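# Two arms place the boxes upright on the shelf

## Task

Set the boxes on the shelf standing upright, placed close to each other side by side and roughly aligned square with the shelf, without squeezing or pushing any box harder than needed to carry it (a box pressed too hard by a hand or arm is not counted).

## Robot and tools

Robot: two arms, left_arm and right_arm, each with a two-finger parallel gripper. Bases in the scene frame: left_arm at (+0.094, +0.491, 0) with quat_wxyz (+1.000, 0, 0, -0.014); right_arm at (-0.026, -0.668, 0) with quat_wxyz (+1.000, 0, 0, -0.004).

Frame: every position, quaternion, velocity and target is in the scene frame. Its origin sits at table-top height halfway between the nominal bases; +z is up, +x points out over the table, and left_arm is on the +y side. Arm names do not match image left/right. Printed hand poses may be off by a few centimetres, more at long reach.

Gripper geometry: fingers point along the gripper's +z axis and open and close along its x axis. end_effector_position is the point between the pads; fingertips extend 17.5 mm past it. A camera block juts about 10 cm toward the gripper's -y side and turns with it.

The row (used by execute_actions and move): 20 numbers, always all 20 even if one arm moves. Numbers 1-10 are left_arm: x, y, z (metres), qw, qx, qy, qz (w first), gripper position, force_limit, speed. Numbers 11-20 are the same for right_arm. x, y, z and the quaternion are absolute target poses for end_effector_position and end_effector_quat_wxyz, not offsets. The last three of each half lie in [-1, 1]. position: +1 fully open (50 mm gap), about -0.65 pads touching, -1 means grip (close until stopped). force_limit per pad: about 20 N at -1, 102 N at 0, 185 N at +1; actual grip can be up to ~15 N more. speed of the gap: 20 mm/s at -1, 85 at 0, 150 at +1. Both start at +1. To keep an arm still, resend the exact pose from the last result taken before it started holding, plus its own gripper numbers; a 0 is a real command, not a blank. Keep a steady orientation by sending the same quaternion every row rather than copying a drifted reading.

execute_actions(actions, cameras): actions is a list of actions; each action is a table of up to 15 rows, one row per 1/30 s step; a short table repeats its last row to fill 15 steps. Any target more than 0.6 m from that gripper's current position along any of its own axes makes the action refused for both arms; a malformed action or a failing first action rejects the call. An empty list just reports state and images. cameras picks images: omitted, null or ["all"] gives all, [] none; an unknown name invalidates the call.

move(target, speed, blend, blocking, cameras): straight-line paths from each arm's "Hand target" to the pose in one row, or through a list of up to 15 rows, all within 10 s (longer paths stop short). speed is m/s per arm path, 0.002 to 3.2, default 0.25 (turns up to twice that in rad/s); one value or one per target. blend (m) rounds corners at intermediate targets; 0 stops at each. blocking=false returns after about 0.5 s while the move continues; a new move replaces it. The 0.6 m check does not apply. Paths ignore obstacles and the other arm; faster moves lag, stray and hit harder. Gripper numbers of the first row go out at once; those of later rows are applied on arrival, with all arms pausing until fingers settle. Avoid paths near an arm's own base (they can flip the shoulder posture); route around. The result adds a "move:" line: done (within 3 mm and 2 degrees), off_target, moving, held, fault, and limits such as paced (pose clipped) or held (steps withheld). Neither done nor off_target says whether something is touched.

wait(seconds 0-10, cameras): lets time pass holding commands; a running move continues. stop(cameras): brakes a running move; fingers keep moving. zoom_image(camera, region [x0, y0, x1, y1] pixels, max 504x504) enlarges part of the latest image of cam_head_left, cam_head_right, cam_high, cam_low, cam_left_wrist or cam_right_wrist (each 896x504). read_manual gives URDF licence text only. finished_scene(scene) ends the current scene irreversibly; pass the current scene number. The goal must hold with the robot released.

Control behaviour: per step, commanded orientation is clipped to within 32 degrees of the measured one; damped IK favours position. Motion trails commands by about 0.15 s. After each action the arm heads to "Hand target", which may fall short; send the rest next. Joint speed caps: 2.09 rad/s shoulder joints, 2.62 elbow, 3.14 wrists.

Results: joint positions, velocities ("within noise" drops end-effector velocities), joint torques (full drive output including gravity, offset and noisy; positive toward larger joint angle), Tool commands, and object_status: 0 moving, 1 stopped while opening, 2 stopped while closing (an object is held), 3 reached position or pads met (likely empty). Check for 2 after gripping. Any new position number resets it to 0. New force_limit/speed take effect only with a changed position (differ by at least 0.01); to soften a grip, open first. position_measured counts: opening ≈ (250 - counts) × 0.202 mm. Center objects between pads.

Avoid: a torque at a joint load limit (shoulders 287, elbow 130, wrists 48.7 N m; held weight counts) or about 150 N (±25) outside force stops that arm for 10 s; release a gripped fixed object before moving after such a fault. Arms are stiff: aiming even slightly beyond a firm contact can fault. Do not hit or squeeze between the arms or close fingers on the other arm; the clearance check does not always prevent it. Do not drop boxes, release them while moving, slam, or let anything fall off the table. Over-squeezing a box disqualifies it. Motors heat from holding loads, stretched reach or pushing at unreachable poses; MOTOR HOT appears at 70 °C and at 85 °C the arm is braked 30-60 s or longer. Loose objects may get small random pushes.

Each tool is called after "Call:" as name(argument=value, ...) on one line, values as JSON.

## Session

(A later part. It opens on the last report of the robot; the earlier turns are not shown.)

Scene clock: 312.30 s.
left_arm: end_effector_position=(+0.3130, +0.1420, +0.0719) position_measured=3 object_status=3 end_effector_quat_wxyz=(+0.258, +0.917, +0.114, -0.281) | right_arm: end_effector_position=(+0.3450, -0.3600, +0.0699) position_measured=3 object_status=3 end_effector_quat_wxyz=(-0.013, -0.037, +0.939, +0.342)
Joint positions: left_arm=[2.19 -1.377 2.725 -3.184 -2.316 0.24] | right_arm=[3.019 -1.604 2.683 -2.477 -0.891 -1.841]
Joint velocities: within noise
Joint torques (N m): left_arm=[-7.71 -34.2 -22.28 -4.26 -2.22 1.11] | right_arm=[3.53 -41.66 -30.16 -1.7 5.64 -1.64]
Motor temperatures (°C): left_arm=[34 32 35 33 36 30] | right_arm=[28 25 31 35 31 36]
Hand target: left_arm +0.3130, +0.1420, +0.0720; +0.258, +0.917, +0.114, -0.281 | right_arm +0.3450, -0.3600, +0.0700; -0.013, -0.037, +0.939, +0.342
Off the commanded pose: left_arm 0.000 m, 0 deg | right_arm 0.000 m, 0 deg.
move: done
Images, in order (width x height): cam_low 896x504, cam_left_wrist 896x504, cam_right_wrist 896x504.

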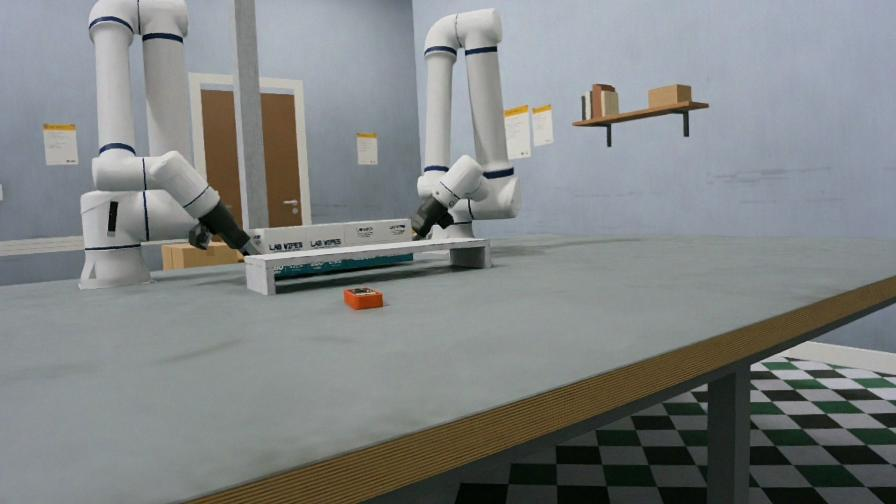

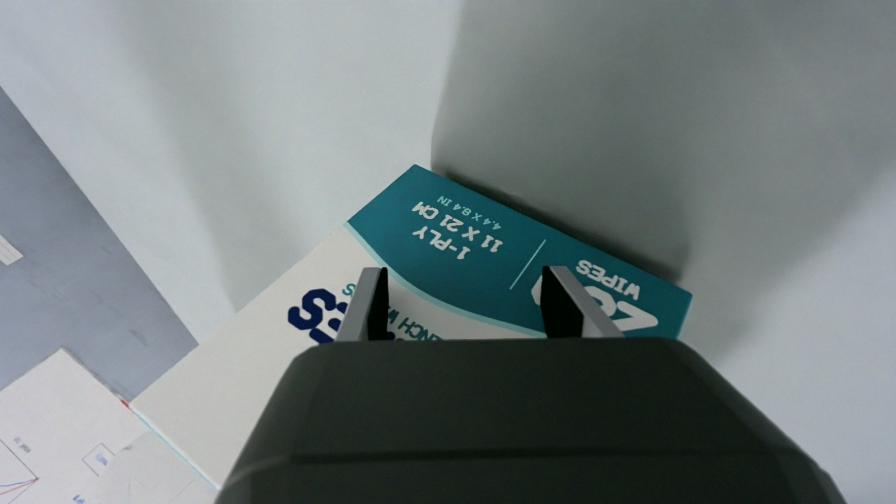

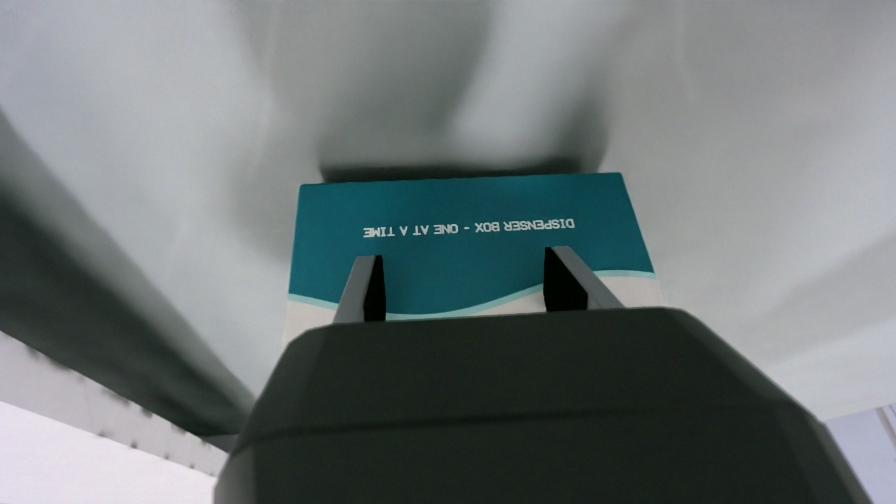

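Call:
move(target=[0.313,0.142,0.15,0.258,0.9174,0.1139,-0.2806,1,-1,0,0.345,-0.360,0.148,-0.0134,-0.0369,0.939,0.3417,1,-1,0], speed=0.04)

Call:
zoom_image(camera="cam_low", region=[220, 180, 520, 300])

Call:
zoom_image(camera="cam_head_left", region=[300, 230, 520, 370])

Scene clock: 326.97 s.
left_arm: end_effector_position=(+0.3130, +0.1420, +0.1499) position_measured=3 object_status=3 end_effector_quat_wxyz=(+0.258, +0.917, +0.114, -0.281) | right_arm: end_effector_position=(+0.3450, -0.3600, +0.1479) position_measured=3 object_status=3 end_effector_quat_wxyz=(-0.013, -0.037, +0.939, +0.342)
Joint positions: left_arm=[2.19 -1.655 2.681 -2.861 -2.316 0.24] | right_arm=[3.019 -1.82 2.612 -2.191 -0.891 -1.841]
Joint velocities: within noise
Joint torques (N m): left_arm=[9.7 -26.55 -31.45 -4.03 -1.62 3.8] | right_arm=[-16.29 -34.07 -40.6 -1.73 1.85 -2.93]
Motor temperatures (°C): left_arm=[34 32 35 33 36 30] | right_arm=[28 25 31 35 31 36]
Hand target: left_arm +0.3130, +0.1420, +0.1500; +0.258, +0.917, +0.114, -0.281 | right_arm +0.3450, -0.3600, +0.1480; -0.013, -0.037, +0.939, +0.342
Off the commanded pose: left_arm 0.000 m, 0 deg | right_arm 0.000 m, 0 deg.
move: done

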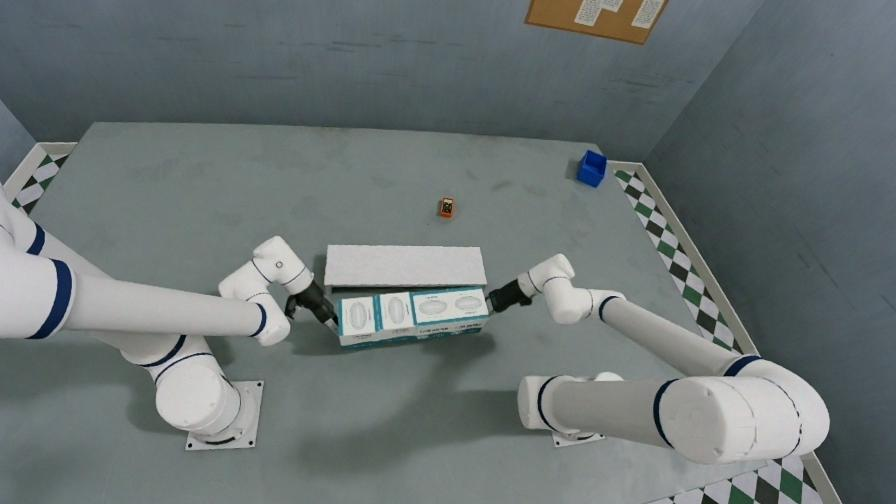

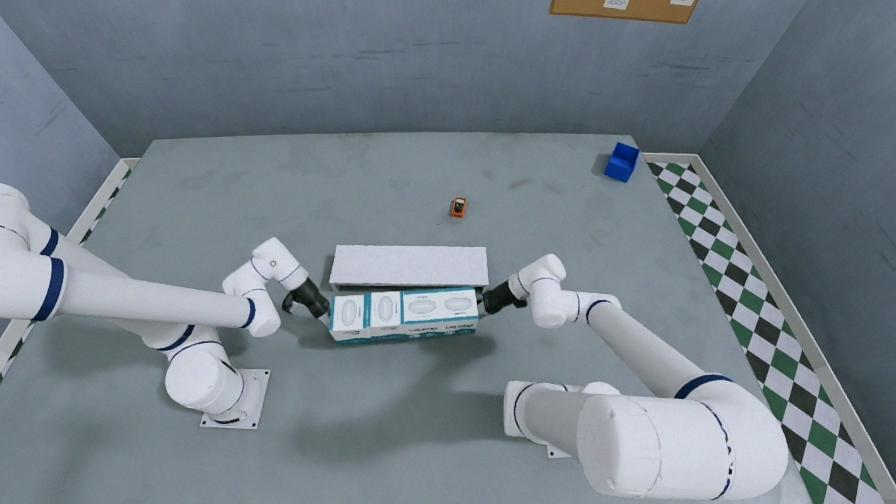

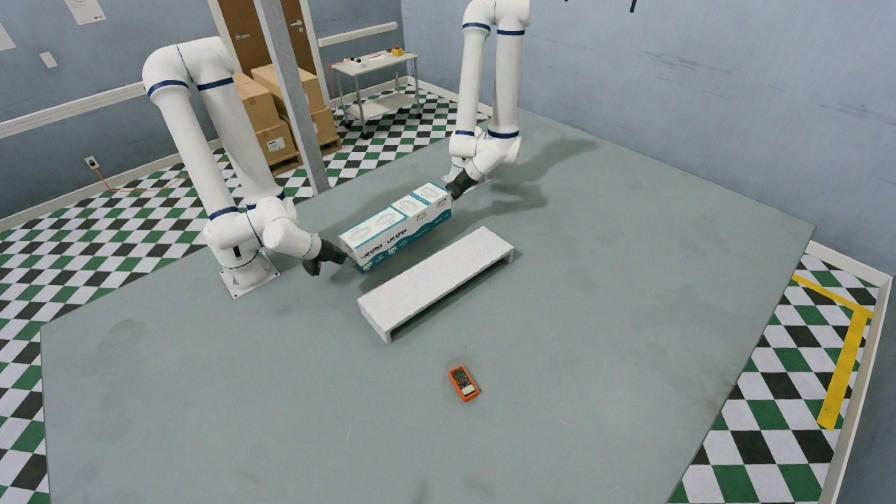

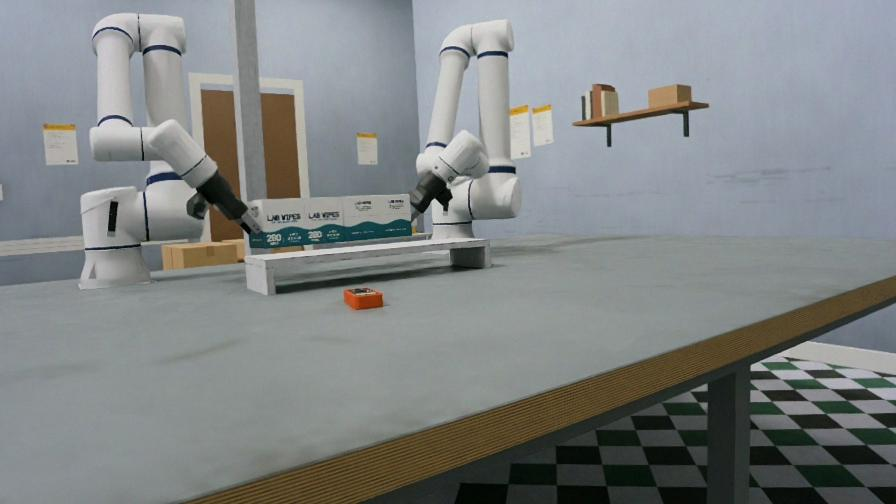

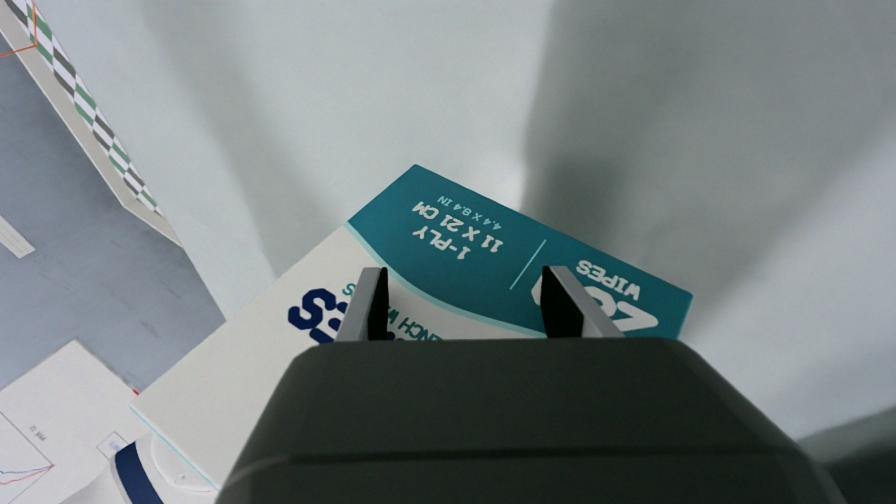

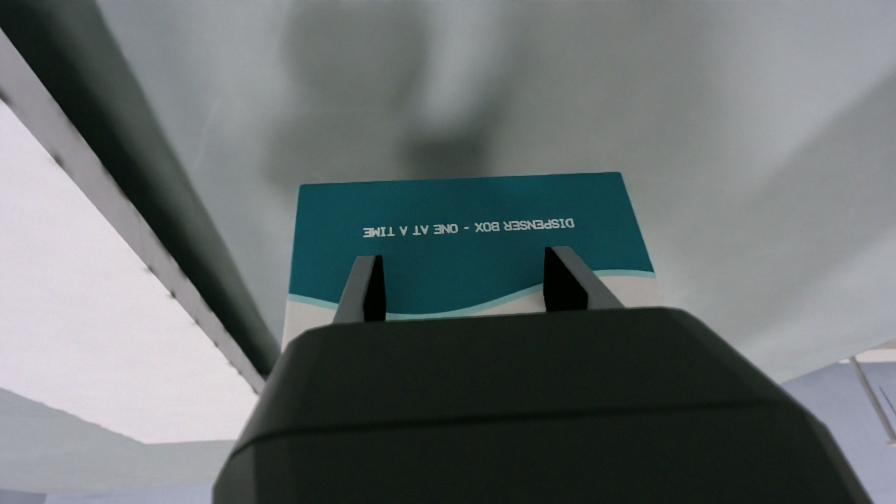

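Scaled by 1.680 from the camera's 896x504 image, which has a finer 1280x720 frame.

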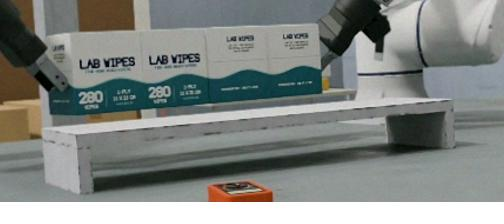

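Scaled by 2.291 from the camera's 896x504 image, which has a finer 1280x720 frame.

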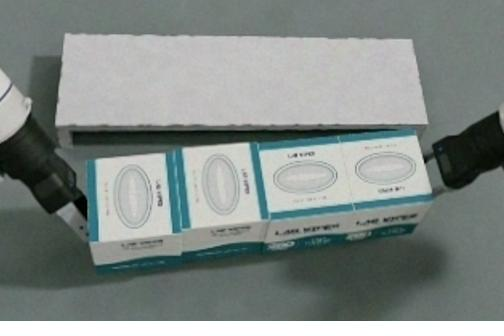

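Call:
move(target=[[0.4239,0.1424,0.155,0.2525,0.9195,0.0959,-0.2856,1,-1,0,0.4361,-0.3604,0.153,-0.0067,-0.0184,0.9395,0.3419,1,-1,0],[0.5337,0.1425,0.16,0.2468,0.9212,0.0778,-0.2905,1,-1,0,0.5263,-0.3605,0.158,0,0,0.9397,0.342,1,-1,0]], speed=0.05)

Call:
zoom_image(camera="cam_head_left", region=[300, 210, 520, 350])

Call:
zoom_image(camera="cam_head_right", region=[300, 210, 520, 350])

Call:
zoom_image(camera="cam_high", region=[320, 170, 540, 350])

Scene clock: 347.50 s.
left_arm: end_effector_position=(+0.5335, +0.1425, +0.1600) position_measured=3 object_status=3 end_effector_quat_wxyz=(+0.247, +0.921, +0.078, -0.290) | right_arm: end_effector_position=(+0.5262, -0.3605, +0.1580) position_measured=3 object_status=3 end_effector_quat_wxyz=(+0.000, +0.000, +0.940, +0.342)
Joint positions: left_arm=[2.532 -1.42 2.262 -2.272 -2.343 0.821] | right_arm=[3.057 -1.506 2.346 -2.334 -0.876 -1.691]
Joint velocities: within noise
Joint torques (N m): left_arm=[10.75 -28.97 -35.04 -2.08 -1.13 3.42] | right_arm=[13.5 -37.74 -39.74 -7.73 6.13 1.5]
Motor temperatures (°C): left_arm=[34 32 35 33 36 30] | right_arm=[28 25 30 35 31 36]
Hand target: left_arm +0.5337, +0.1425, +0.1600; +0.247, +0.921, +0.078, -0.291 | right_arm +0.5263, -0.3605, +0.1580; +0.000, +0.000, +0.940, +0.342
Off the commanded pose: left_arm 0.000 m, 0 deg | right_arm 0.000 m, 0 deg.
move: done

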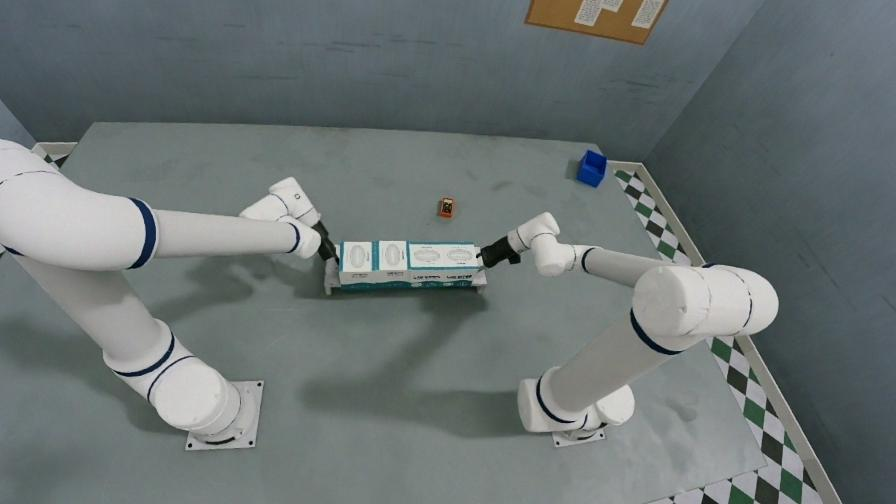

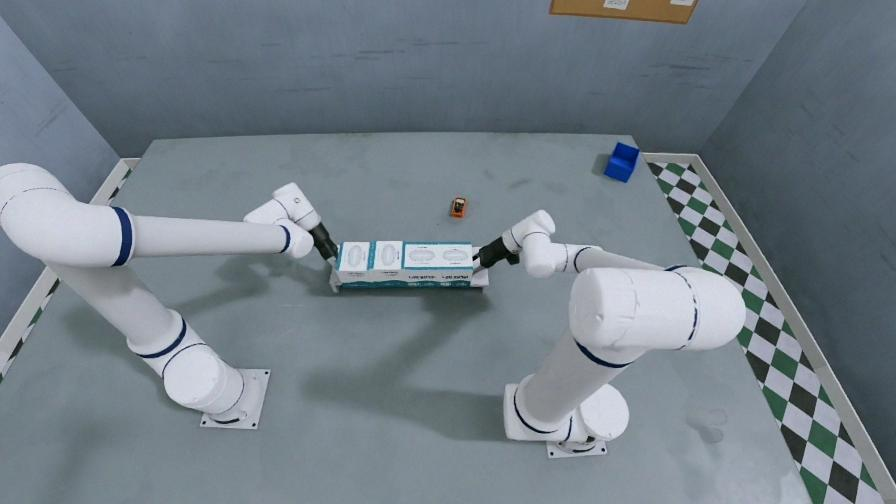

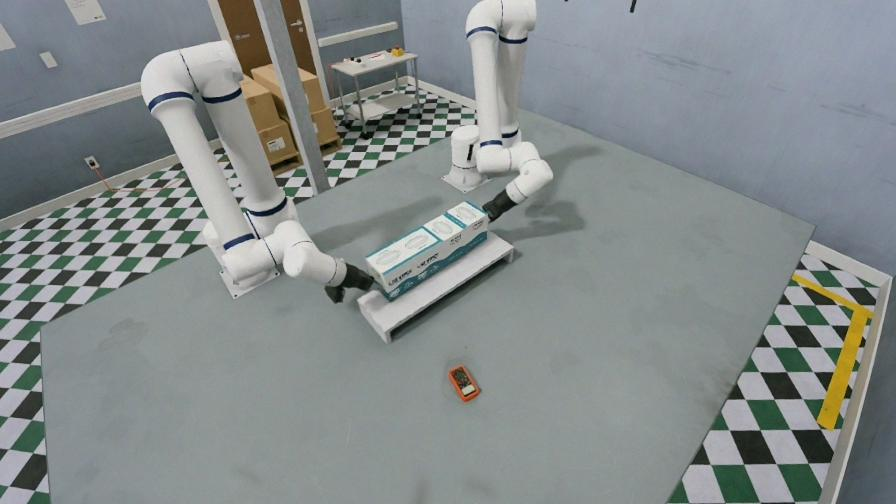

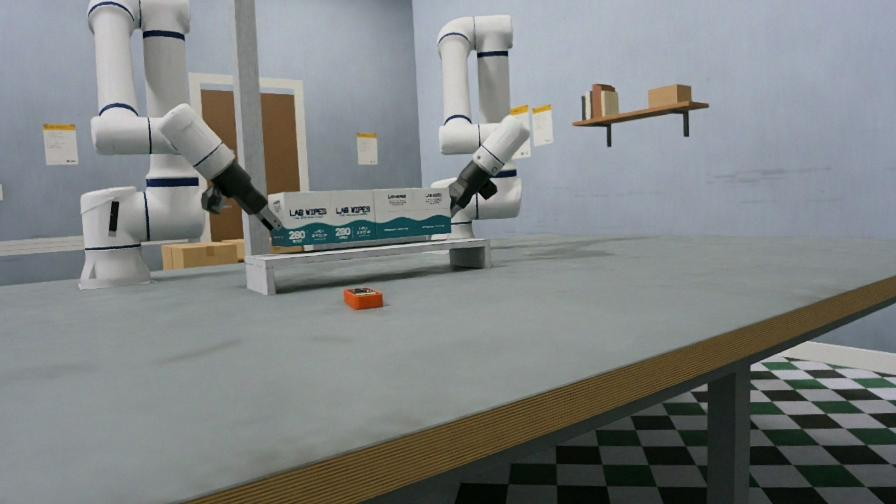

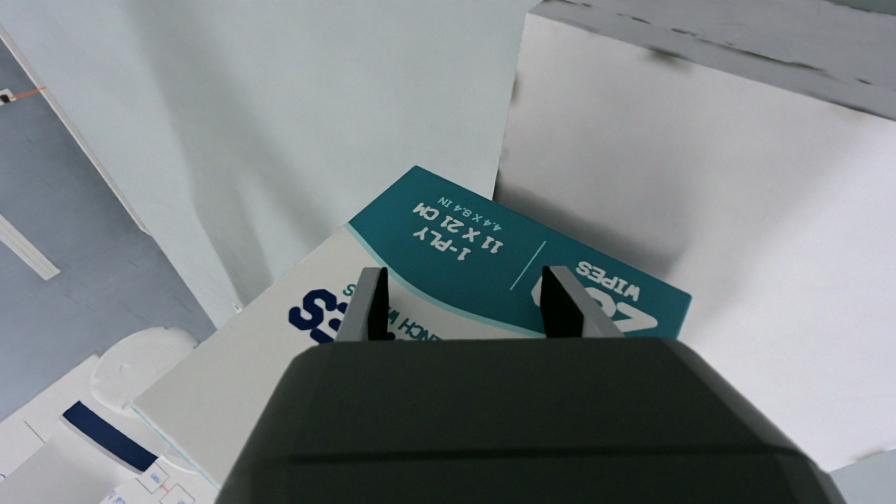

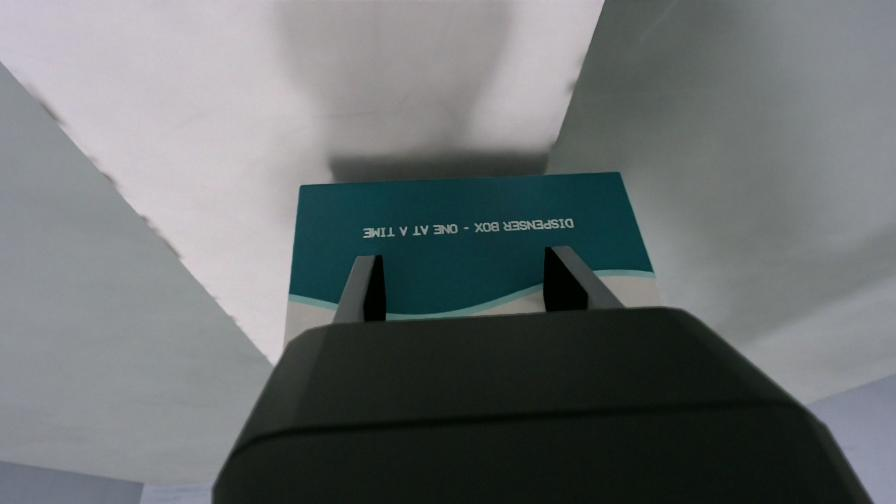

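Scaled by 2.291 from the camera's 896x504 image, which has a finer 1280x720 frame.

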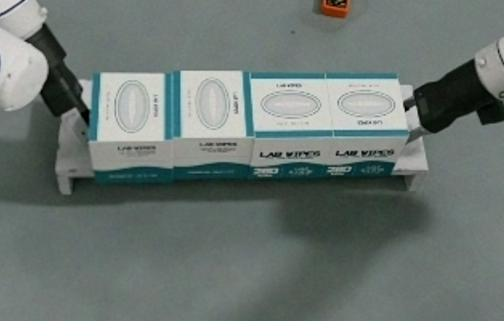

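Scaled by 2.291 from the camera's 896x504 image, which has a finer 1280x720 frame.

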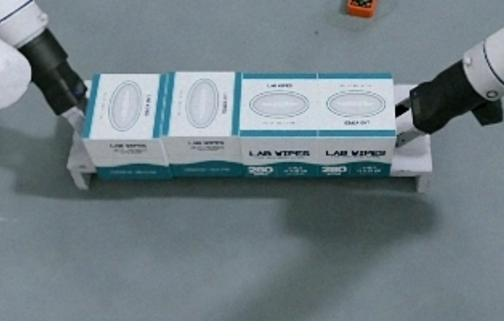

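Scaled by 2.291 from the camera's 896x504 image, which has a finer 1280x720 frame.

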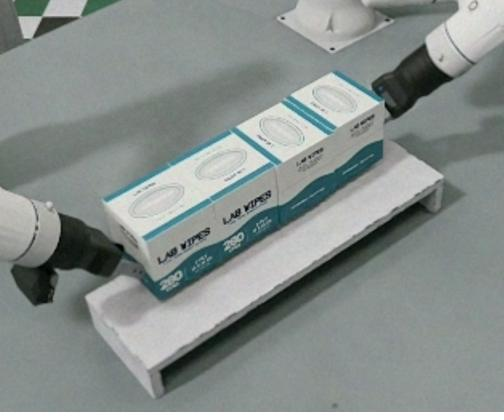

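Call:
move(target=[[0.5937,0.1425,0.16,0.2468,0.9212,0.0778,-0.2905,1,-1,0,0.5863,-0.3605,0.158,0,0,0.9397,0.342,1,-1,0],[0.5937,0.1425,0.137,0.2468,0.9212,0.0778,-0.2905,1,-1,0,0.5863,-0.3605,0.135,0,0,0.9397,0.342,1,-1,0]], speed=0.05)

Call:
zoom_image(camera="cam_low", region=[230, 180, 510, 300])

Call:
zoom_image(camera="cam_head_right", region=[300, 210, 520, 350])

Call:
zoom_image(camera="cam_high", region=[320, 170, 540, 350])

Scene clock: 359.97 s.
left_arm: end_effector_position=(+0.5937, +0.1425, +0.1372) position_measured=3 object_status=3 end_effector_quat_wxyz=(+0.247, +0.921, +0.078, -0.290) | right_arm: end_effector_position=(+0.5863, -0.3605, +0.1352) position_measured=3 object_status=3 end_effector_quat_wxyz=(+0.000, +0.000, +0.940, +0.342)
Joint positions: left_arm=[2.588 -1.314 2.165 -2.227 -2.333 0.898] | right_arm=[3.067 -1.379 2.256 -2.379 -0.876 -1.679]
Joint velocities: within noise
Joint torques (N m): left_arm=[10.15 -32.43 -22.23 -10.1 -1.4 1.14] | right_arm=[13.71 -45.72 -21.93 -5.65 4.43 1.46]
Motor temperatures (°C): left_arm=[34 32 35 32 36 30] | right_arm=[28 25 30 35 31 36]
Hand target: left_arm +0.5937, +0.1425, +0.1370; +0.247, +0.921, +0.078, -0.291 | right_arm +0.5863, -0.3605, +0.1350; +0.000, +0.000, +0.940, +0.342
Off the commanded pose: left_arm 0.000 m, 0 deg | right_arm 0.000 m, 0 deg.
move: done

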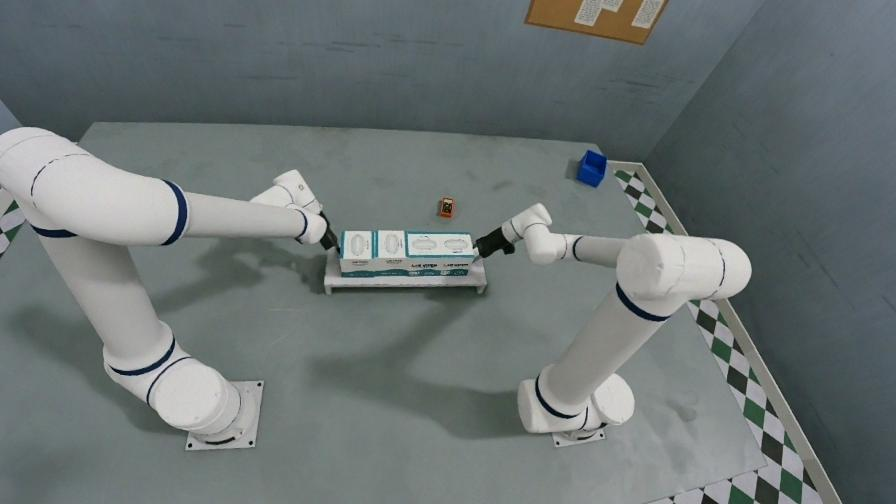

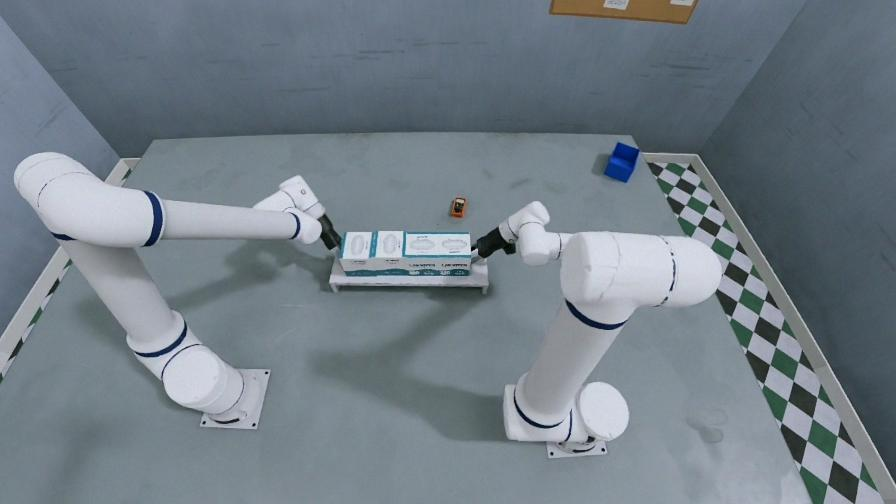

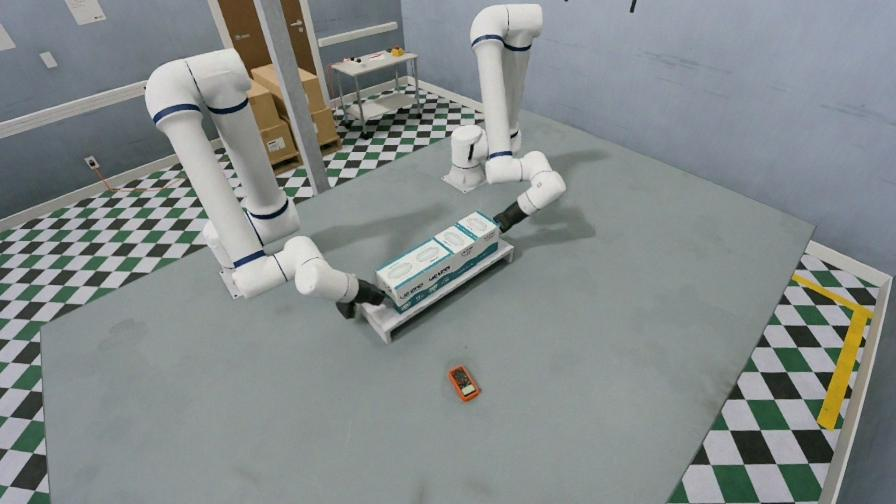

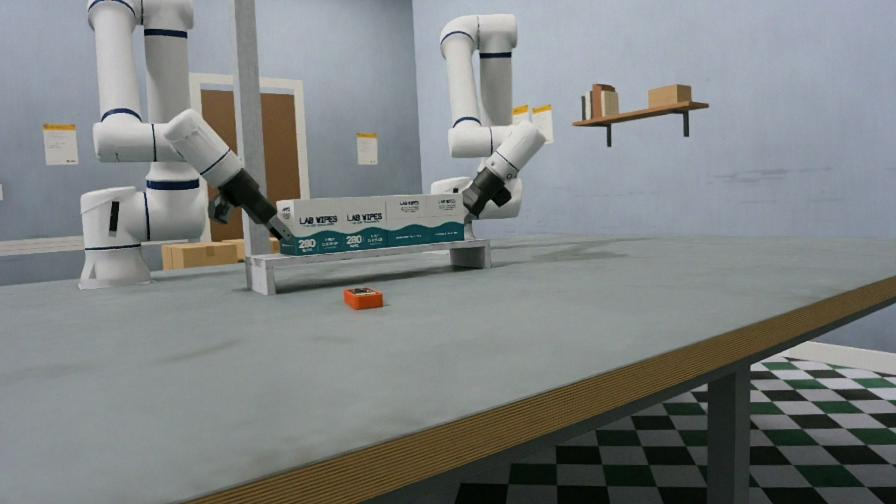

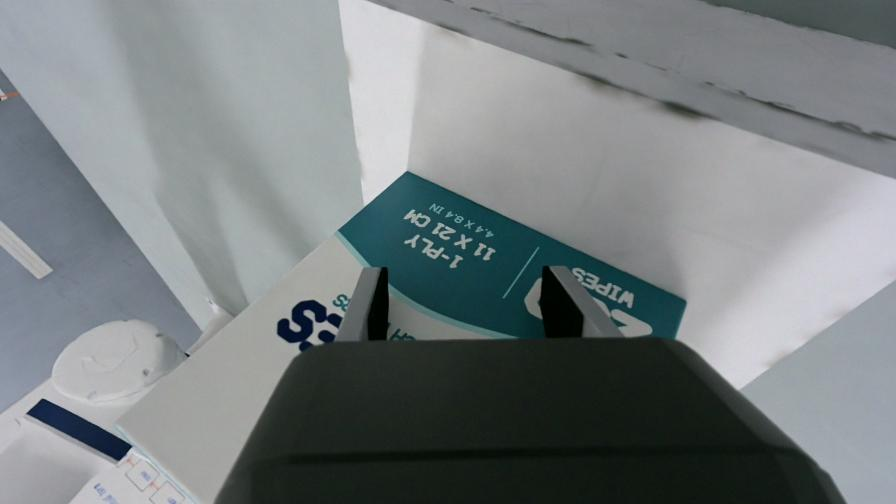

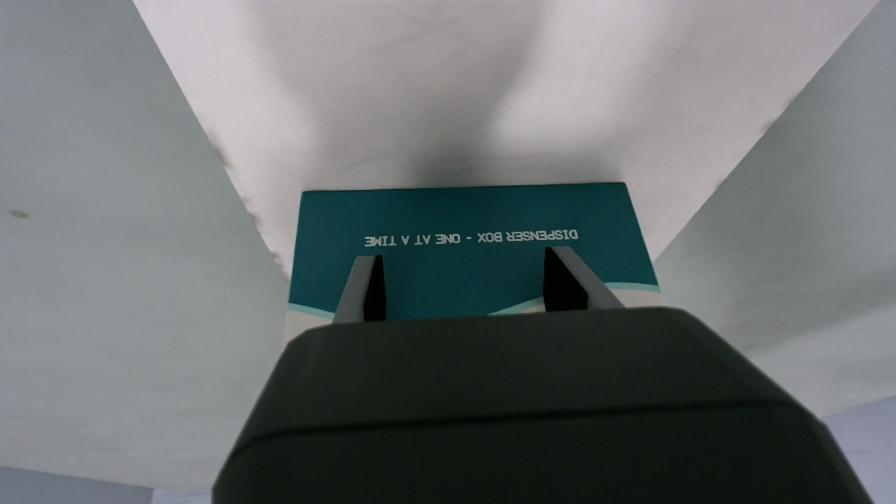

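Scaled by 1.800 from the camera's 896x504 image, which has a finer 1280x720 frame.

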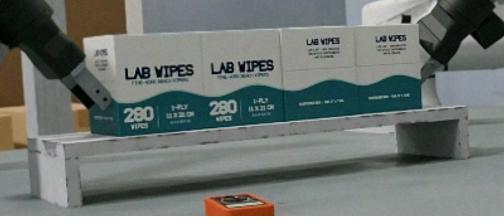

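Scaled by 2.291 from the camera's 896x504 image, which has a finer 1280x720 frame.

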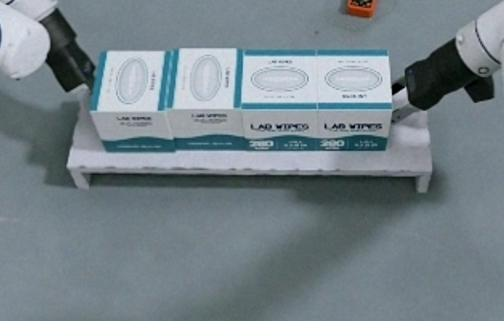

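Scaled by 2.291 from the camera's 896x504 image, which has a finer 1280x720 frame.

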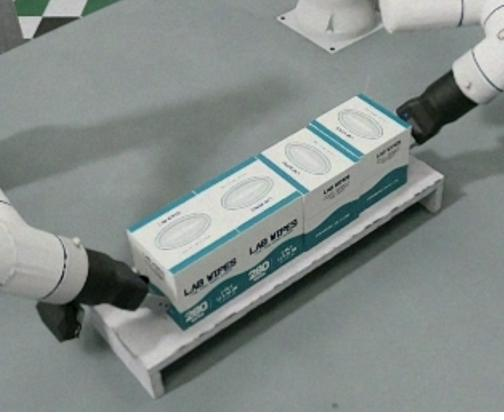

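Call:
move(target=[[0.5937,0.1485,0.137,0.2468,0.9212,0.0778,-0.2905,1,-1,0,0.5863,-0.3665,0.135,0,0,0.9397,0.342,1,-1,0],[0.5937,0.2325,0.15,0.2468,0.9212,0.0778,-0.2905,1,-1,0,0.5863,-0.4505,0.15,0,0,0.9397,0.342,1,-1,0],[0.5937,0.2825,0.25,0.2468,0.9212,0.0778,-0.2905,1,-1,0,0.5863,-0.5005,0.25,0,0,0.9397,0.342,1,-1,0]], speed=[0.01,0.06,0.15])

Call:
zoom_image(camera="cam_low", region=[230, 180, 510, 300])

Call:
zoom_image(camera="cam_head_left", region=[300, 210, 520, 350])

Call:
zoom_image(camera="cam_high", region=[320, 170, 540, 350])

Scene clock: 373.50 s.
left_arm: end_effector_position=(+0.5937, +0.2825, +0.2499) position_measured=3 object_status=3 end_effector_quat_wxyz=(+0.247, +0.921, +0.078, -0.290) | right_arm: end_effector_position=(+0.5863, -0.5005, +0.2499) position_measured=3 object_status=3 end_effector_quat_wxyz=(+0.000, +0.000, +0.940, +0.342)
Joint positions: left_arm=[2.783 -1.518 2.106 -1.793 -2.279 1.152] | right_arm=[2.835 -1.578 2.16 -1.899 -0.913 -1.972]
Joint velocities: within noise
Joint torques (N m): left_arm=[16.58 -43.18 -37.8 0.2 0.81 3.75] | right_arm=[-20.65 -63.85 -46.08 -2.75 -0.56 -2.79]
Motor temperatures (°C): left_arm=[34 32 35 32 36 30] | right_arm=[28 25 30 35 31 36]
Hand target: left_arm +0.5937, +0.2825, +0.2500; +0.247, +0.921, +0.078, -0.291 | right_arm +0.5863, -0.5005, +0.2500; +0.000, +0.000, +0.940, +0.342
Off the commanded pose: left_arm 0.000 m, 0 deg | right_arm 0.000 m, 0 deg.
move: done

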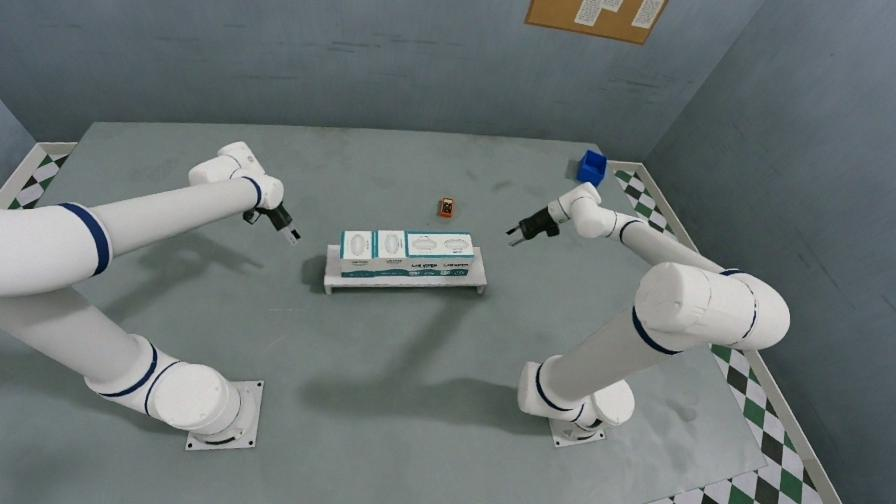

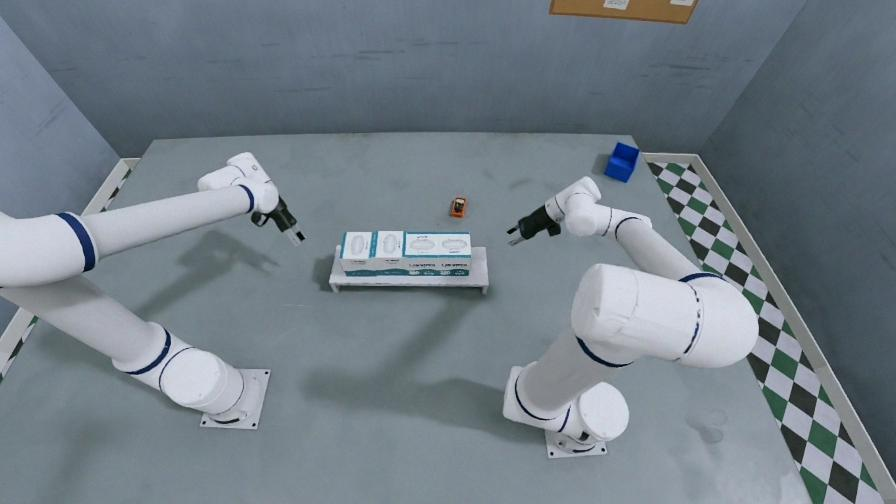

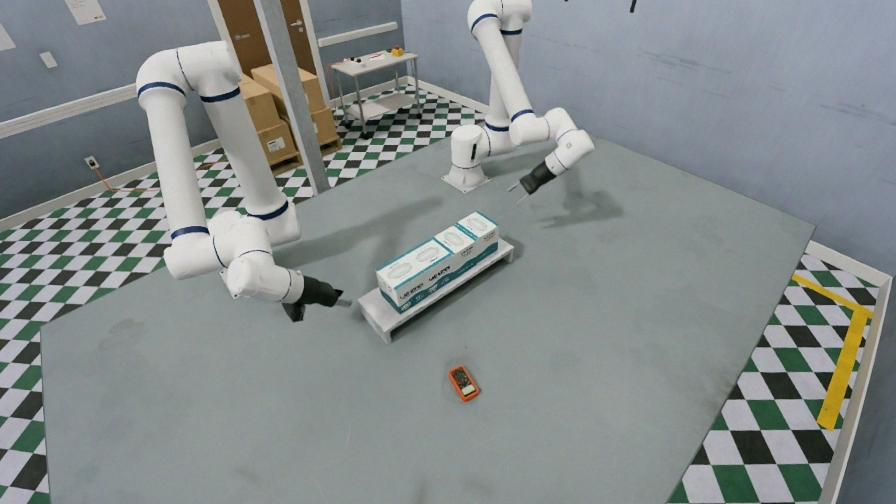

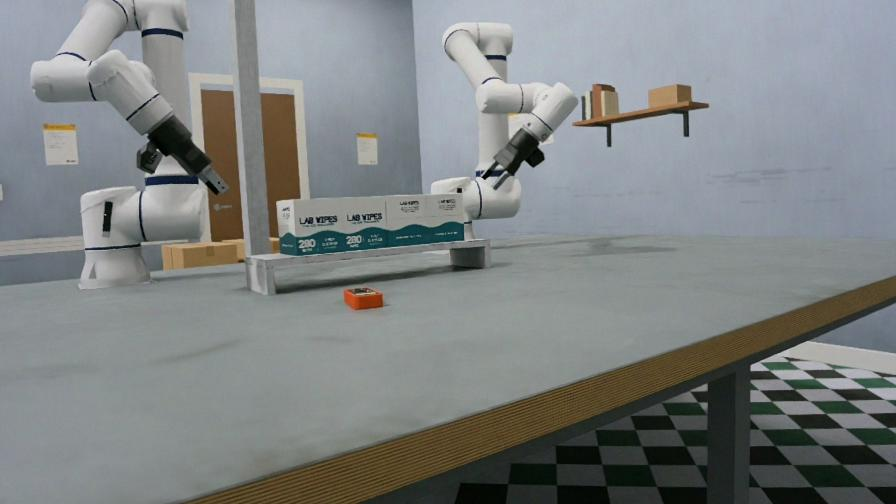

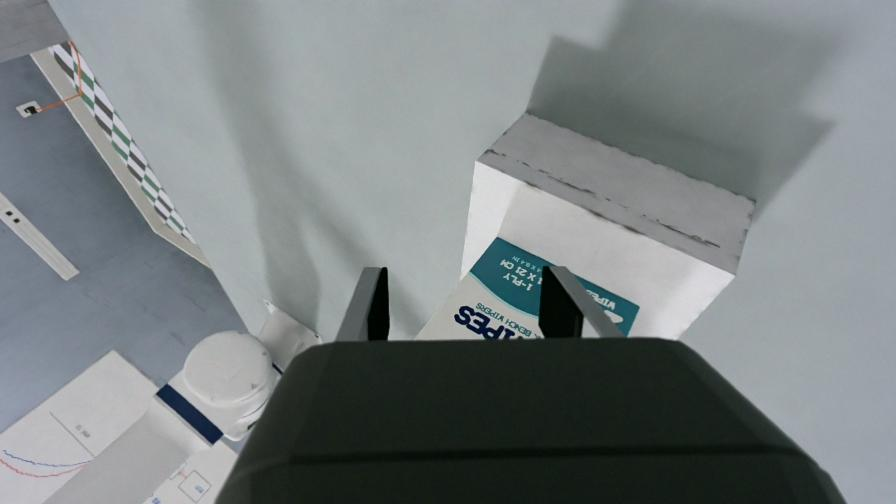

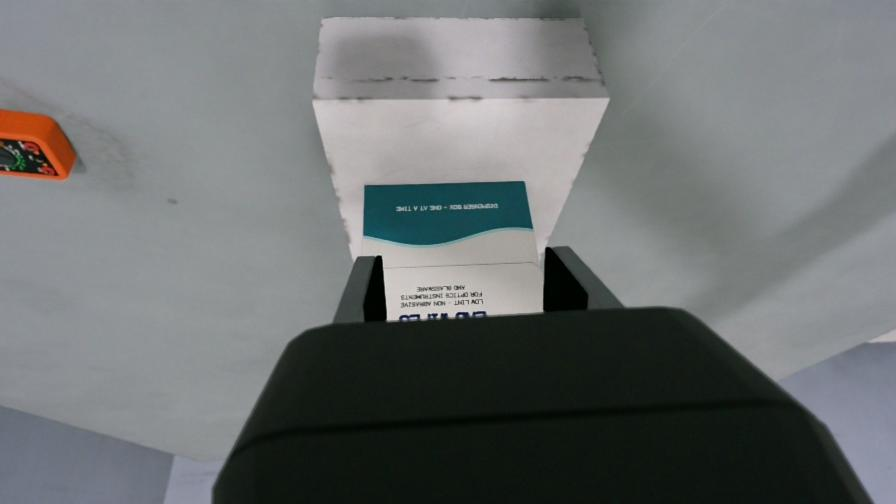

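Scaled by 1.800 from the camera's 896x504 image, which has a finer 1280x720 frame.

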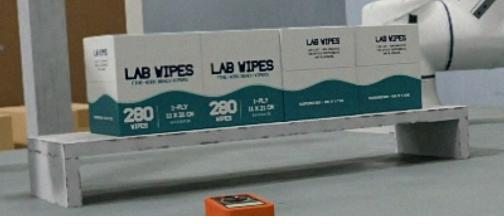

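Scaled by 2.291 from the camera's 896x504 image, which has a finer 1280x720 frame.

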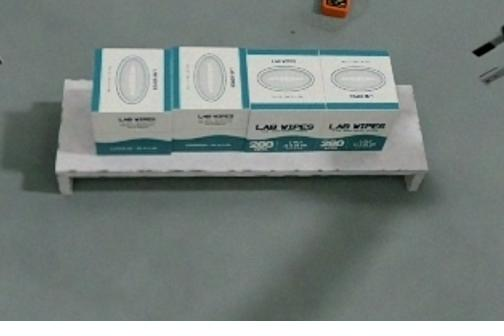

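Scaled by 2.291 from the camera's 896x504 image, which has a finer 1280x720 frame.

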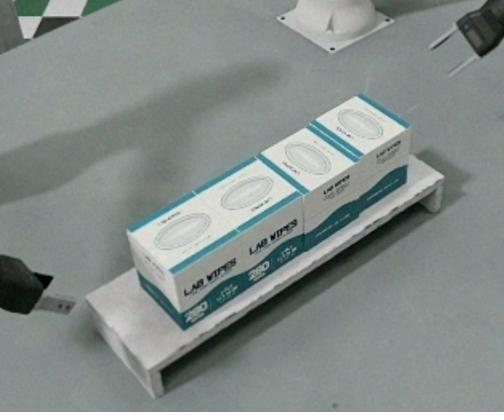

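Perfect.

Call:
finished_scene(scene=1)

The scene is finished: the task was done.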